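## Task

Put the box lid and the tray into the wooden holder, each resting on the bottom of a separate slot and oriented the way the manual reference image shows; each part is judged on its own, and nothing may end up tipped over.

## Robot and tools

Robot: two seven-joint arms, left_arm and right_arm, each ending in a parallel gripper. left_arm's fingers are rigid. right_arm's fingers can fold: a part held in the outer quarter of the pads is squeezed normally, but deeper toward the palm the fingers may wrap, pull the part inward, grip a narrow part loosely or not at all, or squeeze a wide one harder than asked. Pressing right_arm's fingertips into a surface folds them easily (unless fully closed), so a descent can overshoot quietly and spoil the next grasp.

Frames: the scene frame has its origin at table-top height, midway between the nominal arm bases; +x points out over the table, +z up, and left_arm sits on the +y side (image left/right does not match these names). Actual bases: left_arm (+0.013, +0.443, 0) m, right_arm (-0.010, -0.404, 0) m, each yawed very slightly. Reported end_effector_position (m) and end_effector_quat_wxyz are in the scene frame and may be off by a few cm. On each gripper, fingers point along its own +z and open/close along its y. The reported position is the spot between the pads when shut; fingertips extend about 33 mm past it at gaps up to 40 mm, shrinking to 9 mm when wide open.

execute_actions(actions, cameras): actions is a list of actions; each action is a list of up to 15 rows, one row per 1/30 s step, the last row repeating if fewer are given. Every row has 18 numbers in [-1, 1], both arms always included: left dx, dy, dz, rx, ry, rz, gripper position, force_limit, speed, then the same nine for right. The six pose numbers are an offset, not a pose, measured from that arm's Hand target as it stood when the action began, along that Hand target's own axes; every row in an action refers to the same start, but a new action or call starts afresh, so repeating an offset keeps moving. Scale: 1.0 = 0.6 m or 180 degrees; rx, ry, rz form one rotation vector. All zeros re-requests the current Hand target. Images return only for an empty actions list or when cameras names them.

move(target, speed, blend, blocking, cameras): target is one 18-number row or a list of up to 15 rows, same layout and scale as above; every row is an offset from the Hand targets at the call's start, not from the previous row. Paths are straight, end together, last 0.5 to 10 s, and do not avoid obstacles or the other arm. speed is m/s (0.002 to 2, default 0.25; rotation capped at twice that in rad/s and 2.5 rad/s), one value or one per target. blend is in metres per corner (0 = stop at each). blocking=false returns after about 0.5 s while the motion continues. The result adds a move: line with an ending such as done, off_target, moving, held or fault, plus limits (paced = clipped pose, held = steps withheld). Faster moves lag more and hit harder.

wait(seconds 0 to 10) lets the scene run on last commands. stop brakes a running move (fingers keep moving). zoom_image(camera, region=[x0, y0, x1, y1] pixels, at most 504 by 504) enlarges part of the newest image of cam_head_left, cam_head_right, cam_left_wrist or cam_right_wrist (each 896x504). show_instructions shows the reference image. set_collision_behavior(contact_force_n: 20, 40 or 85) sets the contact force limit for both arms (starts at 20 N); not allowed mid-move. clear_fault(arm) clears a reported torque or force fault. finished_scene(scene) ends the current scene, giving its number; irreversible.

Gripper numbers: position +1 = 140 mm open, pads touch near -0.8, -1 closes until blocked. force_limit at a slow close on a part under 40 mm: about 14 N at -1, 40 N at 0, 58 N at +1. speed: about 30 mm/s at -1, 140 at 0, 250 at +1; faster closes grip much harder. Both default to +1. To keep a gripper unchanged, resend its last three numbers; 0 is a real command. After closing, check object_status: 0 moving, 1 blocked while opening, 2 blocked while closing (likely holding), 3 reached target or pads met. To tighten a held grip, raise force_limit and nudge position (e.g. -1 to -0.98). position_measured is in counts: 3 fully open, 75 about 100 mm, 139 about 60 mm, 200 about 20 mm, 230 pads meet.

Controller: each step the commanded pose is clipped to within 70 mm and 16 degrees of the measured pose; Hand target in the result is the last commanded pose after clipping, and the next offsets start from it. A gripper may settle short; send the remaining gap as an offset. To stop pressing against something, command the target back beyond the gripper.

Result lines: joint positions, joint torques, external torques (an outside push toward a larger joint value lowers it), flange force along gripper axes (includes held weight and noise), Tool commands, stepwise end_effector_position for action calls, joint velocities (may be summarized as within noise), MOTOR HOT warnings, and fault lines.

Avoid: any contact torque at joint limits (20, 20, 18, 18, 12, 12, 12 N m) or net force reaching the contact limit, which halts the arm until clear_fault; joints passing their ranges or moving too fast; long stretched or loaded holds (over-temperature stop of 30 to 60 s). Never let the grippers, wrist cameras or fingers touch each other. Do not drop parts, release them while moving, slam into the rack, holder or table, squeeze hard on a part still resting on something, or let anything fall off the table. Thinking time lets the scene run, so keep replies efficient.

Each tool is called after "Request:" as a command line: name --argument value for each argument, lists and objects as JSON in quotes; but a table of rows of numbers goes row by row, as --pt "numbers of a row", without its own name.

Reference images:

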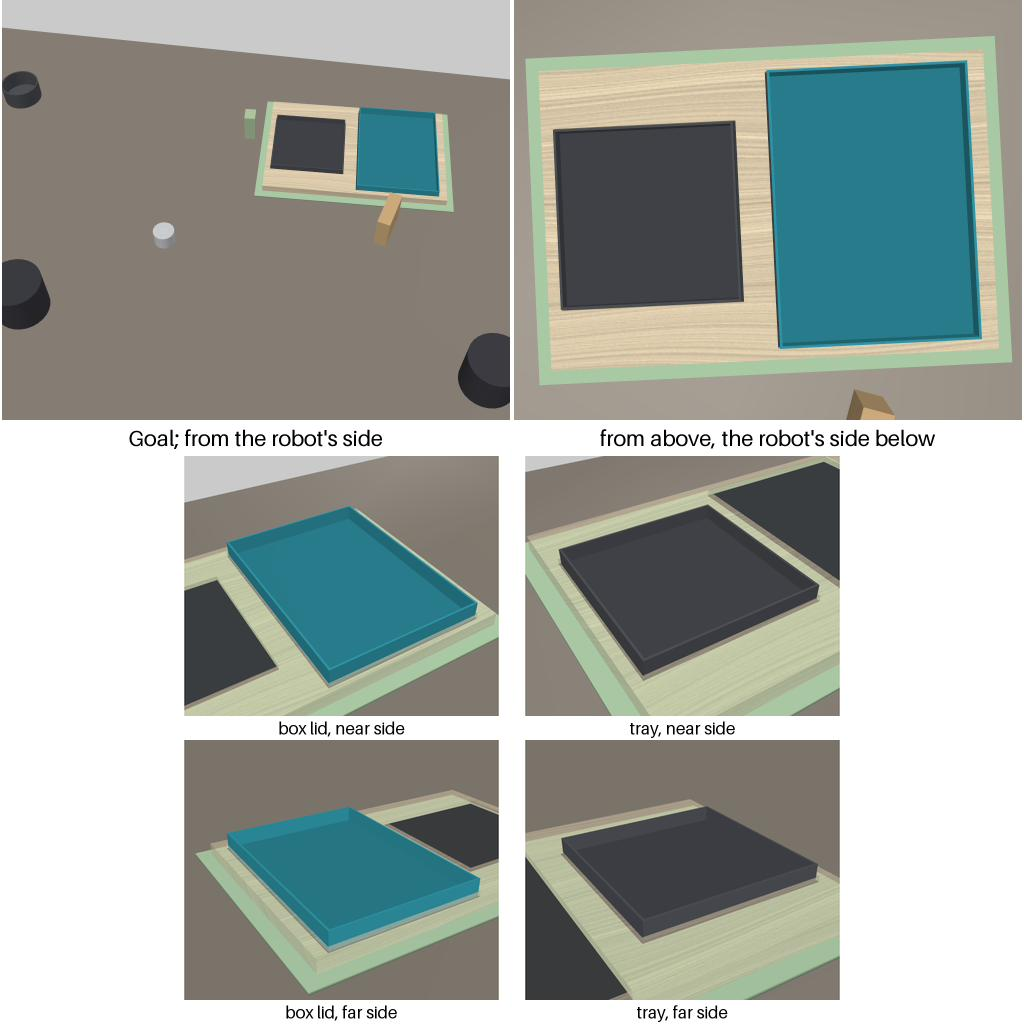

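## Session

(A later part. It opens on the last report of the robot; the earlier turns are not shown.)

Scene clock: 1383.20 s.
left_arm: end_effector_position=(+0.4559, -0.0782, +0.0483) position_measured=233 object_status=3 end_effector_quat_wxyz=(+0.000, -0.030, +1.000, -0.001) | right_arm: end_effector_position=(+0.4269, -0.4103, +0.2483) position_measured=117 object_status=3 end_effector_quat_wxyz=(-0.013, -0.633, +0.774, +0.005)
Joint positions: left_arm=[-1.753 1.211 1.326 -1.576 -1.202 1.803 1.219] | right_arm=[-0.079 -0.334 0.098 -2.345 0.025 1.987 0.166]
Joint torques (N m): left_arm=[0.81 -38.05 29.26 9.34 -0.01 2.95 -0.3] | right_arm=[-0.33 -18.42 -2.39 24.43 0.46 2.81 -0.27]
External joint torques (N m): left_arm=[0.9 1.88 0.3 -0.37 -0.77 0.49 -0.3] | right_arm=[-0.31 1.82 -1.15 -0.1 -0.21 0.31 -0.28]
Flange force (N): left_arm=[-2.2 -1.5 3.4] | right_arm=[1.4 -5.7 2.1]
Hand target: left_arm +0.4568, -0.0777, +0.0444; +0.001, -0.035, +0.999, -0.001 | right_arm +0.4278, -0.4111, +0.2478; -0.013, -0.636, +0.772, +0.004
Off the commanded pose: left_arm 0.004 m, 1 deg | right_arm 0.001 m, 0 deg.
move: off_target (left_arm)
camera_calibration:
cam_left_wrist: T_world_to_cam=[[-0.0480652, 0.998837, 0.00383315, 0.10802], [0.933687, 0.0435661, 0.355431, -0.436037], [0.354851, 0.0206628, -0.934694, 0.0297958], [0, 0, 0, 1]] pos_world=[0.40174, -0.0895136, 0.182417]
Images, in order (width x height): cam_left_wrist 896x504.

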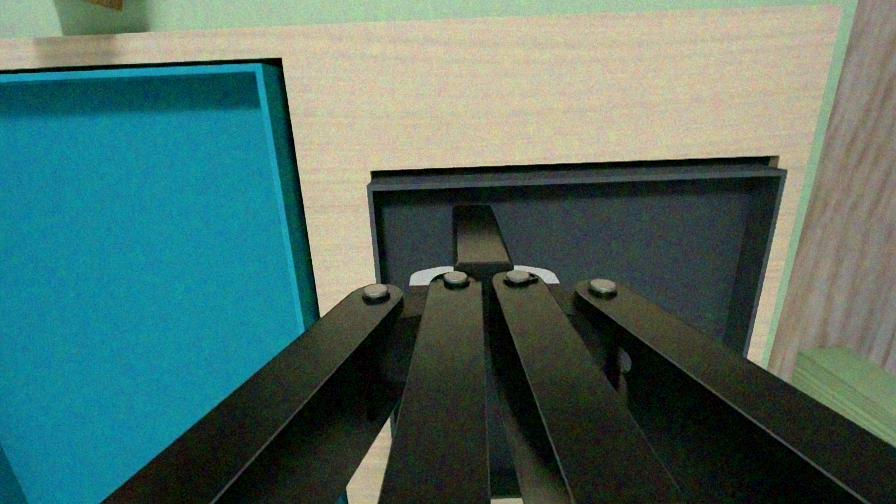

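Request:
move --pt "0 0 -0.04 0 0 0 -1 -1 0 0 0 0 0 0 0 0.1 0.3 0" --pt "0.092 -0.005 -0.04 0 0 0 -1 -1 0 0 0 0 0 0 0 0.1 0.3 0" --pt "0.092 -0.005 -0.01 0 0 0 -1 -1 0 0 0 0 0 0 0 0.1 0.3 0" --speed '[0.05, 0.15, 0.03]' --cameras '["cam_left_wrist", "cam_head_right"]'

Request:
zoom_image --camera "cam_head_right" --region '[362, 182, 432, 242]'

Scene clock: 1393.17 s.
left_arm: end_effector_position=(+0.4002, -0.0849, +0.0519) position_measured=233 object_status=3 end_effector_quat_wxyz=(+0.000, -0.032, +0.999, +0.000) | right_arm: end_effector_position=(+0.4269, -0.4103, +0.2483) position_measured=117 object_status=3 end_effector_quat_wxyz=(-0.013, -0.633, +0.774, +0.005)
Joint positions: left_arm=[-1.915 1.195 1.367 -1.706 -1.216 1.809 1.19] | right_arm=[-0.079 -0.334 0.098 -2.345 0.025 1.987 0.166]
Joint velocities: left_arm=[0 0 -0.001 0 -0.003 0.004 0.001] | right_arm=[within noise]
Joint torques (N m): left_arm=[0.89 -35.77 30.85 9.26 0.28 2.73 -0.08] | right_arm=[-0.34 -18.35 -2.44 24.45 0.46 2.83 -0.26]
External joint torques (N m): left_arm=[0.81 0.57 1.41 -0.09 -0.48 0.26 -0.08] | right_arm=[-0.31 2.12 -1.19 -0.22 -0.2 0.3 -0.26]
Flange force (N): left_arm=[-1.5 -0.4 -0.2] | right_arm=[1.3 -6.3 2.6]
Hand target: left_arm +0.4019, -0.0846, +0.0503; +0.001, -0.035, +0.999, -0.001 | right_arm +0.4278, -0.4111, +0.2478; -0.013, -0.636, +0.772, +0.004
Off the commanded pose: left_arm 0.002 m, 0 deg | right_arm 0.001 m, 0 deg.
move: done
camera_calibration:
cam_left_wrist: T_world_to_cam=[[-0.0524805, 0.99861, 0.00496551, 0.113638], [0.933984, 0.0473231, 0.354167, -0.384827], [0.35344, 0.0232246, -0.935169, 0.0538832], [0, 0, 0, 1]] pos_world=[0.346342, -0.0965206, 0.186119]
Images, in order (width x height): cam_head_right 896x504, cam_left_wrist 896x504.

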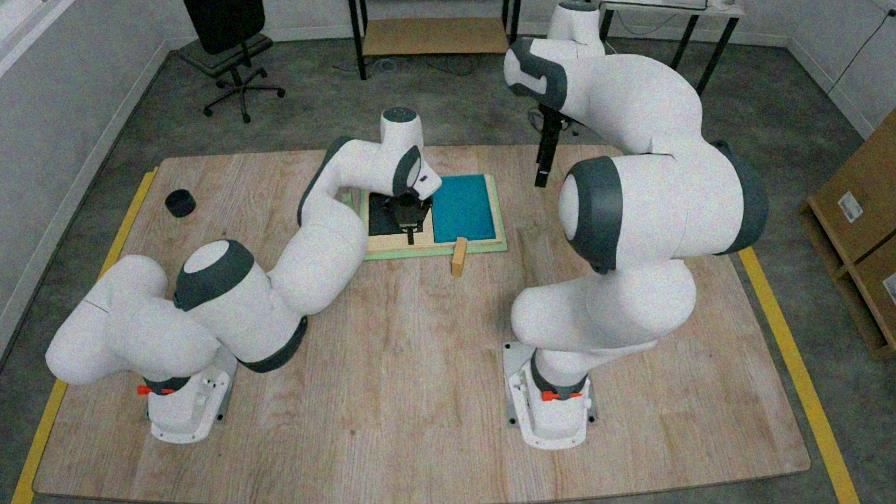

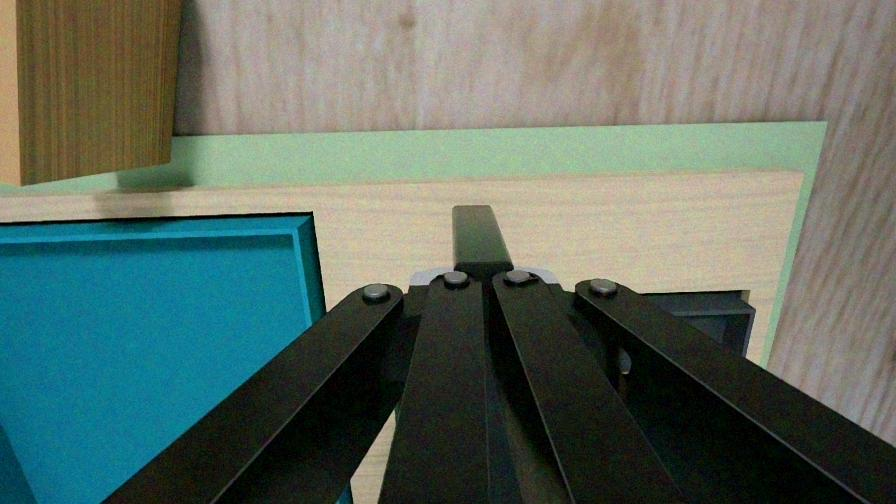

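Scaled by 7.200 from the camera's 896x504 image, which has a finer 1280x720 frame.

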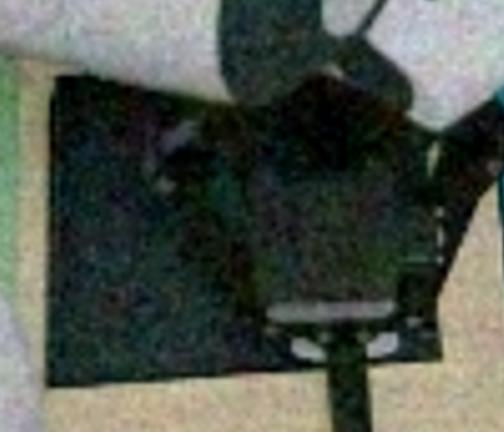

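Request:
move --target '[0, 0, 0.007, 0, 0, 0, -1, -1, 0, 0, 0, 0, 0, 0, 0, 0.1, 0.3, 0]' --speed 0.02

Scene clock: 1395.57 s.
left_arm: end_effector_position=(+0.4009, -0.0856, +0.0518) position_measured=233 object_status=3 end_effector_quat_wxyz=(+0.000, -0.033, +0.999, -0.002) | right_arm: end_effector_position=(+0.4269, -0.4103, +0.2483) position_measured=117 object_status=3 end_effector_quat_wxyz=(-0.013, -0.633, +0.774, +0.005)
Joint positions: left_arm=[-1.915 1.195 1.366 -1.707 -1.218 1.811 1.19] | right_arm=[-0.079 -0.334 0.098 -2.345 0.025 1.987 0.166]
Joint velocities: left_arm=[0 -0.001 -0.001 -0.002 -0.003 0.003 0.001] | right_arm=[within noise]
Joint torques (N m): left_arm=[1.34 -33.28 28.08 8.83 -0.38 3.25 0] | right_arm=[-0.38 -18.43 -2.41 24.43 0.45 2.82 -0.3]
External joint torques (N m): left_arm=[1.17 3 -1.35 -0.45 -1.14 0.78 0] | right_arm=[-0.31 2 -1.11 -0.23 -0.21 0.3 -0.3]
Flange force (N): left_arm=[-3.8 -2.7 7.9] | right_arm=[1.3 -5.9 2.5]
Hand target: left_arm +0.4019, -0.0846, +0.0461; +0.001, -0.035, +0.999, -0.001 | right_arm +0.4278, -0.4111, +0.2478; -0.013, -0.636, +0.772, +0.004
Off the commanded pose: left_arm 0.006 m, 0 deg | right_arm 0.001 m, 0 deg.
move: off_target (left_arm)

Request:
move --pt "0 0 -0.05 0 0 0 -1 -1 0 0 0 0 0 0 0 0.1 0.3 0" --pt "-0.159 0.063 -0.05 0 0 0 -1 -1 0 0 0 0 0 0 0 0.1 0.3 0" --pt "-0.159 0.063 0.008 0 0 0 -1 -1 0 0 0 0 0 0 0 0.1 0.3 0" --speed '[0.08, 0.15, 0.03]' --cameras '["cam_left_wrist"]'

Request:
zoom_image --camera "cam_left_wrist" --region '[300, 0, 660, 100]'

Scene clock: 1410.97 s.
left_arm: end_effector_position=(+0.4943, -0.0415, +0.0483) position_measured=233 object_status=3 end_effector_quat_wxyz=(+0.001, -0.037, +0.999, -0.002) | right_arm: end_effector_position=(+0.4269, -0.4103, +0.2483) position_measured=117 object_status=3 end_effector_quat_wxyz=(-0.013, -0.633, +0.774, +0.005)
Joint positions: left_arm=[-1.68 1.203 1.322 -1.586 -1.199 1.812 1.285] | right_arm=[-0.079 -0.334 0.098 -2.345 0.025 1.987 0.166]
Joint velocities: left_arm=[0 0.002 0.001 -0.001 0 0.005 0.002] | right_arm=[within noise]
Joint torques (N m): left_arm=[1.3 -36.34 26.83 9 -0.31 3.1 0.21] | right_arm=[-0.36 -18.43 -2.4 24.42 0.45 2.82 -0.29]
External joint torques (N m): left_arm=[1.16 3.3 -2.12 -0.75 -1.07 0.62 0.21] | right_arm=[-0.32 1.93 -1.15 -0.21 -0.21 0.3 -0.3]
Flange force (N): left_arm=[-4.1 -1.7 8.8] | right_arm=[1.4 -5.8 2.4]
Hand target: left_arm +0.4945, -0.0402, +0.0415; +0.001, -0.035, +0.999, -0.001 | right_arm +0.4278, -0.4111, +0.2478; -0.013, -0.636, +0.772, +0.004
Off the commanded pose: left_arm 0.007 m, 0 deg | right_arm 0.001 m, 0 deg.
move: off_target (left_arm)
camera_calibration:
cam_left_wrist: T_world_to_cam=[[-0.0624272, 0.998049, 0.00138931, 0.0802506], [0.932239, 0.0578137, 0.357194, -0.4724], [0.356417, 0.0235938, -0.934029, 0.0147608], [0, 0, 0, 1]] pos_world=[0.440139, -0.0531311, 0.182414]
Images, in order (width x height): cam_left_wrist 896x504.

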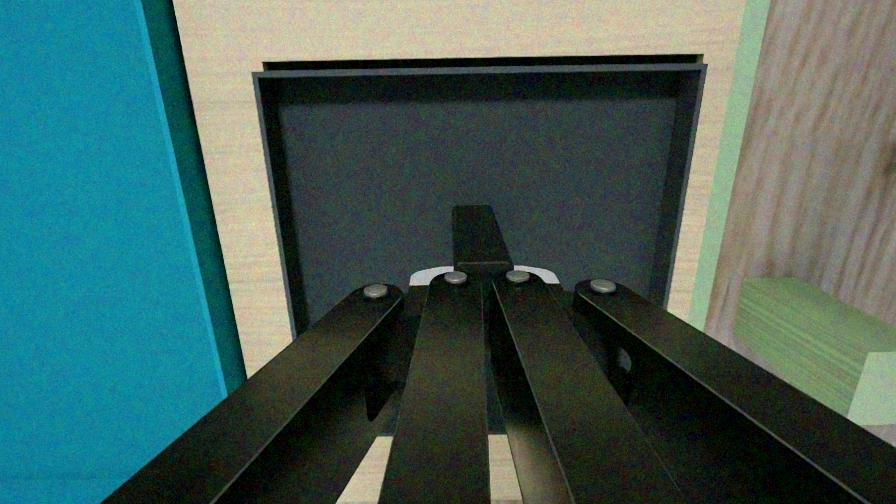

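Scaled by 1.400 from the camera's 896x504 image, which has a finer 1280x720 frame.

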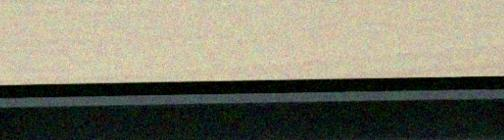

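Request:
move --target '[0, 0, -0.35, 0, 0, 0, -1, -1, 0, 0, 0, 0, 0, 0, 0, 0.1, 0.3, 0]' --speed 0.12 --cameras '["all"]'

Request:
zoom_image --camera "cam_head_right" --region '[340, 160, 520, 270]'

Scene clock: 1416.43 s.
left_arm: end_effector_position=(+0.4940, -0.0418, +0.2513) position_measured=233 object_status=3 end_effector_quat_wxyz=(+0.002, -0.030, +1.000, -0.003) | right_arm: end_effector_position=(+0.4269, -0.4103, +0.2483) position_measured=117 object_status=3 end_effector_quat_wxyz=(-0.013, -0.633, +0.774, +0.005)
Joint positions: left_arm=[-1.648 1.005 1.52 -1.363 -1.01 1.507 1.205] | right_arm=[-0.079 -0.334 0.098 -2.345 0.025 1.987 0.166]
Joint velocities: left_arm=[0 0 0 0 0.001 -0.003 -0.005] | right_arm=[within noise]
Joint torques (N m): left_arm=[0.87 -38.44 27.76 12.81 0.79 2.34 -0.38] | right_arm=[-0.35 -18.42 -2.42 24.4 0.45 2.83 -0.28]
External joint torques (N m): left_arm=[0.88 -0.01 2.36 0.33 0.02 -0.15 -0.38] | right_arm=[-0.34 1.95 -1.19 -0.21 -0.21 0.31 -0.28]
Flange force (N): left_arm=[-1.2 -0.7 -3.2] | right_arm=[1.4 -5.8 2.4]
Hand target: left_arm +0.4940, -0.0400, +0.2515; +0.001, -0.035, +0.999, -0.001 | right_arm +0.4278, -0.4111, +0.2478; -0.013, -0.636, +0.772, +0.004
Off the commanded pose: left_arm 0.002 m, 1 deg | right_arm 0.001 m, 0 deg.
move: done
camera_calibration:
cam_left_wrist: T_world_to_cam=[[-0.0476086, 0.998866, -0.000508923, 0.0735667], [0.932563, 0.0446309, 0.358237, -0.545493], [0.357853, 0.0165805, -0.933631, 0.203356], [0, 0, 0, 1]] pos_world=[0.439437, -0.0525092, 0.385313]
cam_right_wrist: T_world_to_cam=[[-0.979166, 0.196497, 0.0512122, 0.489686], [0.202687, 0.930466, 0.305205, 0.227049], [0.0123208, 0.309227, -0.950909, 0.500424], [0, 0, 0, 1]] pos_world=[0.427298, -0.462228, 0.381483]

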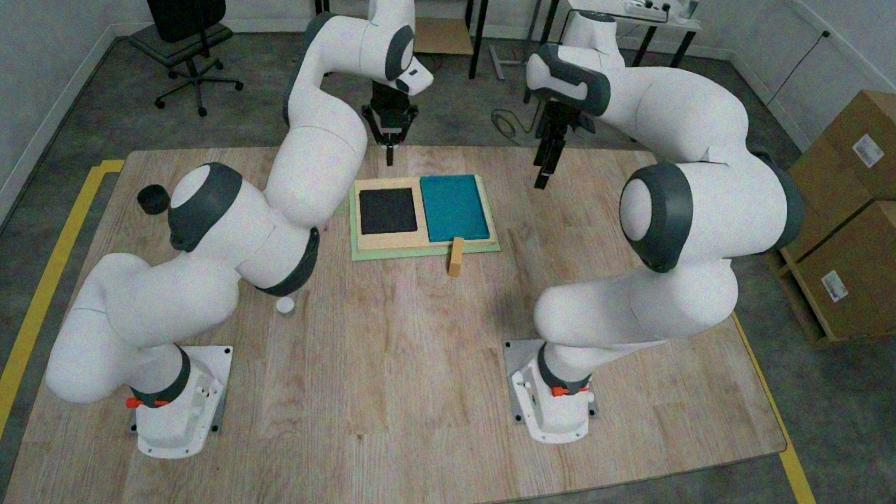

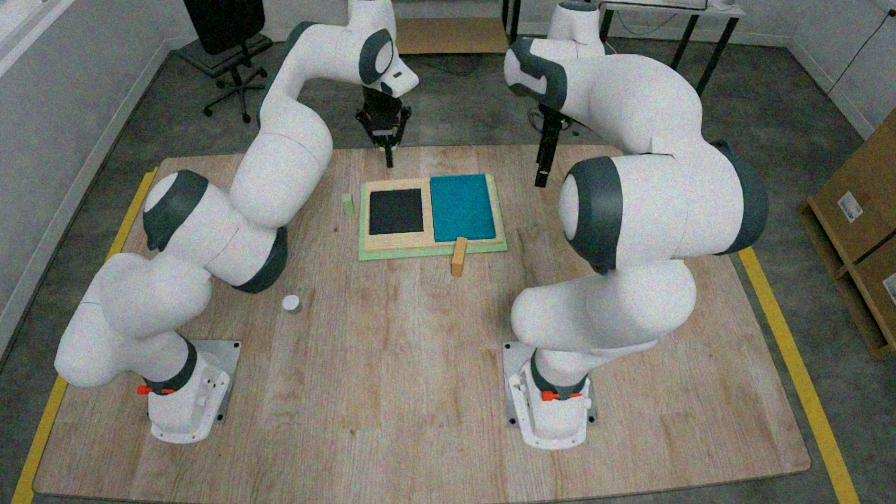

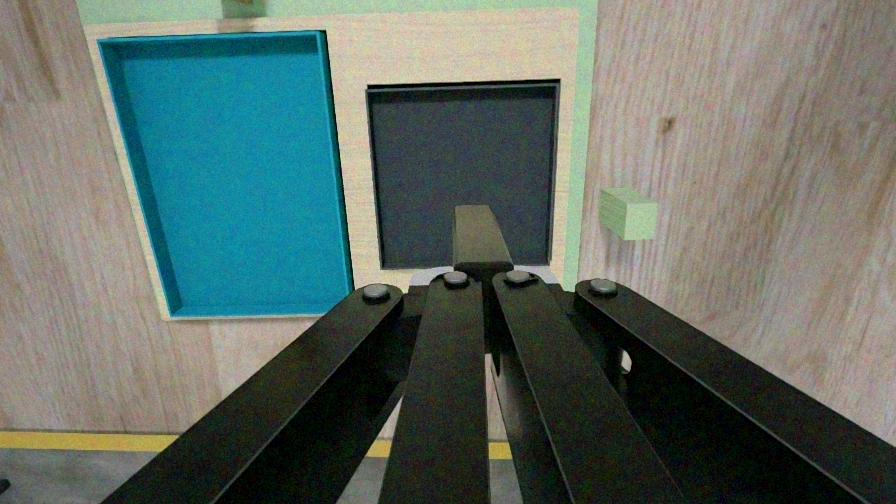

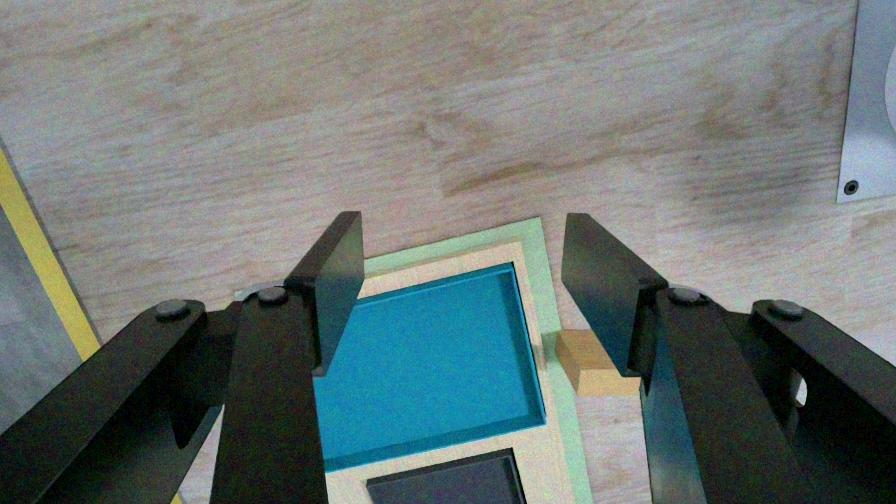

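Scaled by 2.800 from the camera's 896x504 image, which has a finer 1280x720 frame.

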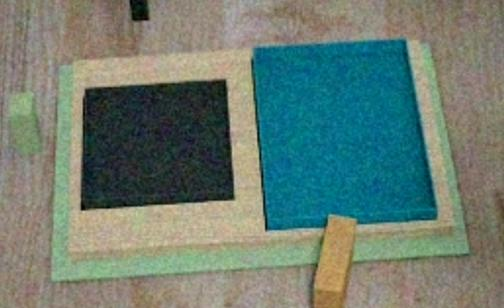

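Both parts are in their pockets and the other objects are standing, so I am ending the scene.

Request:
finished_scene --scene 2

The scene is finished: the task was done.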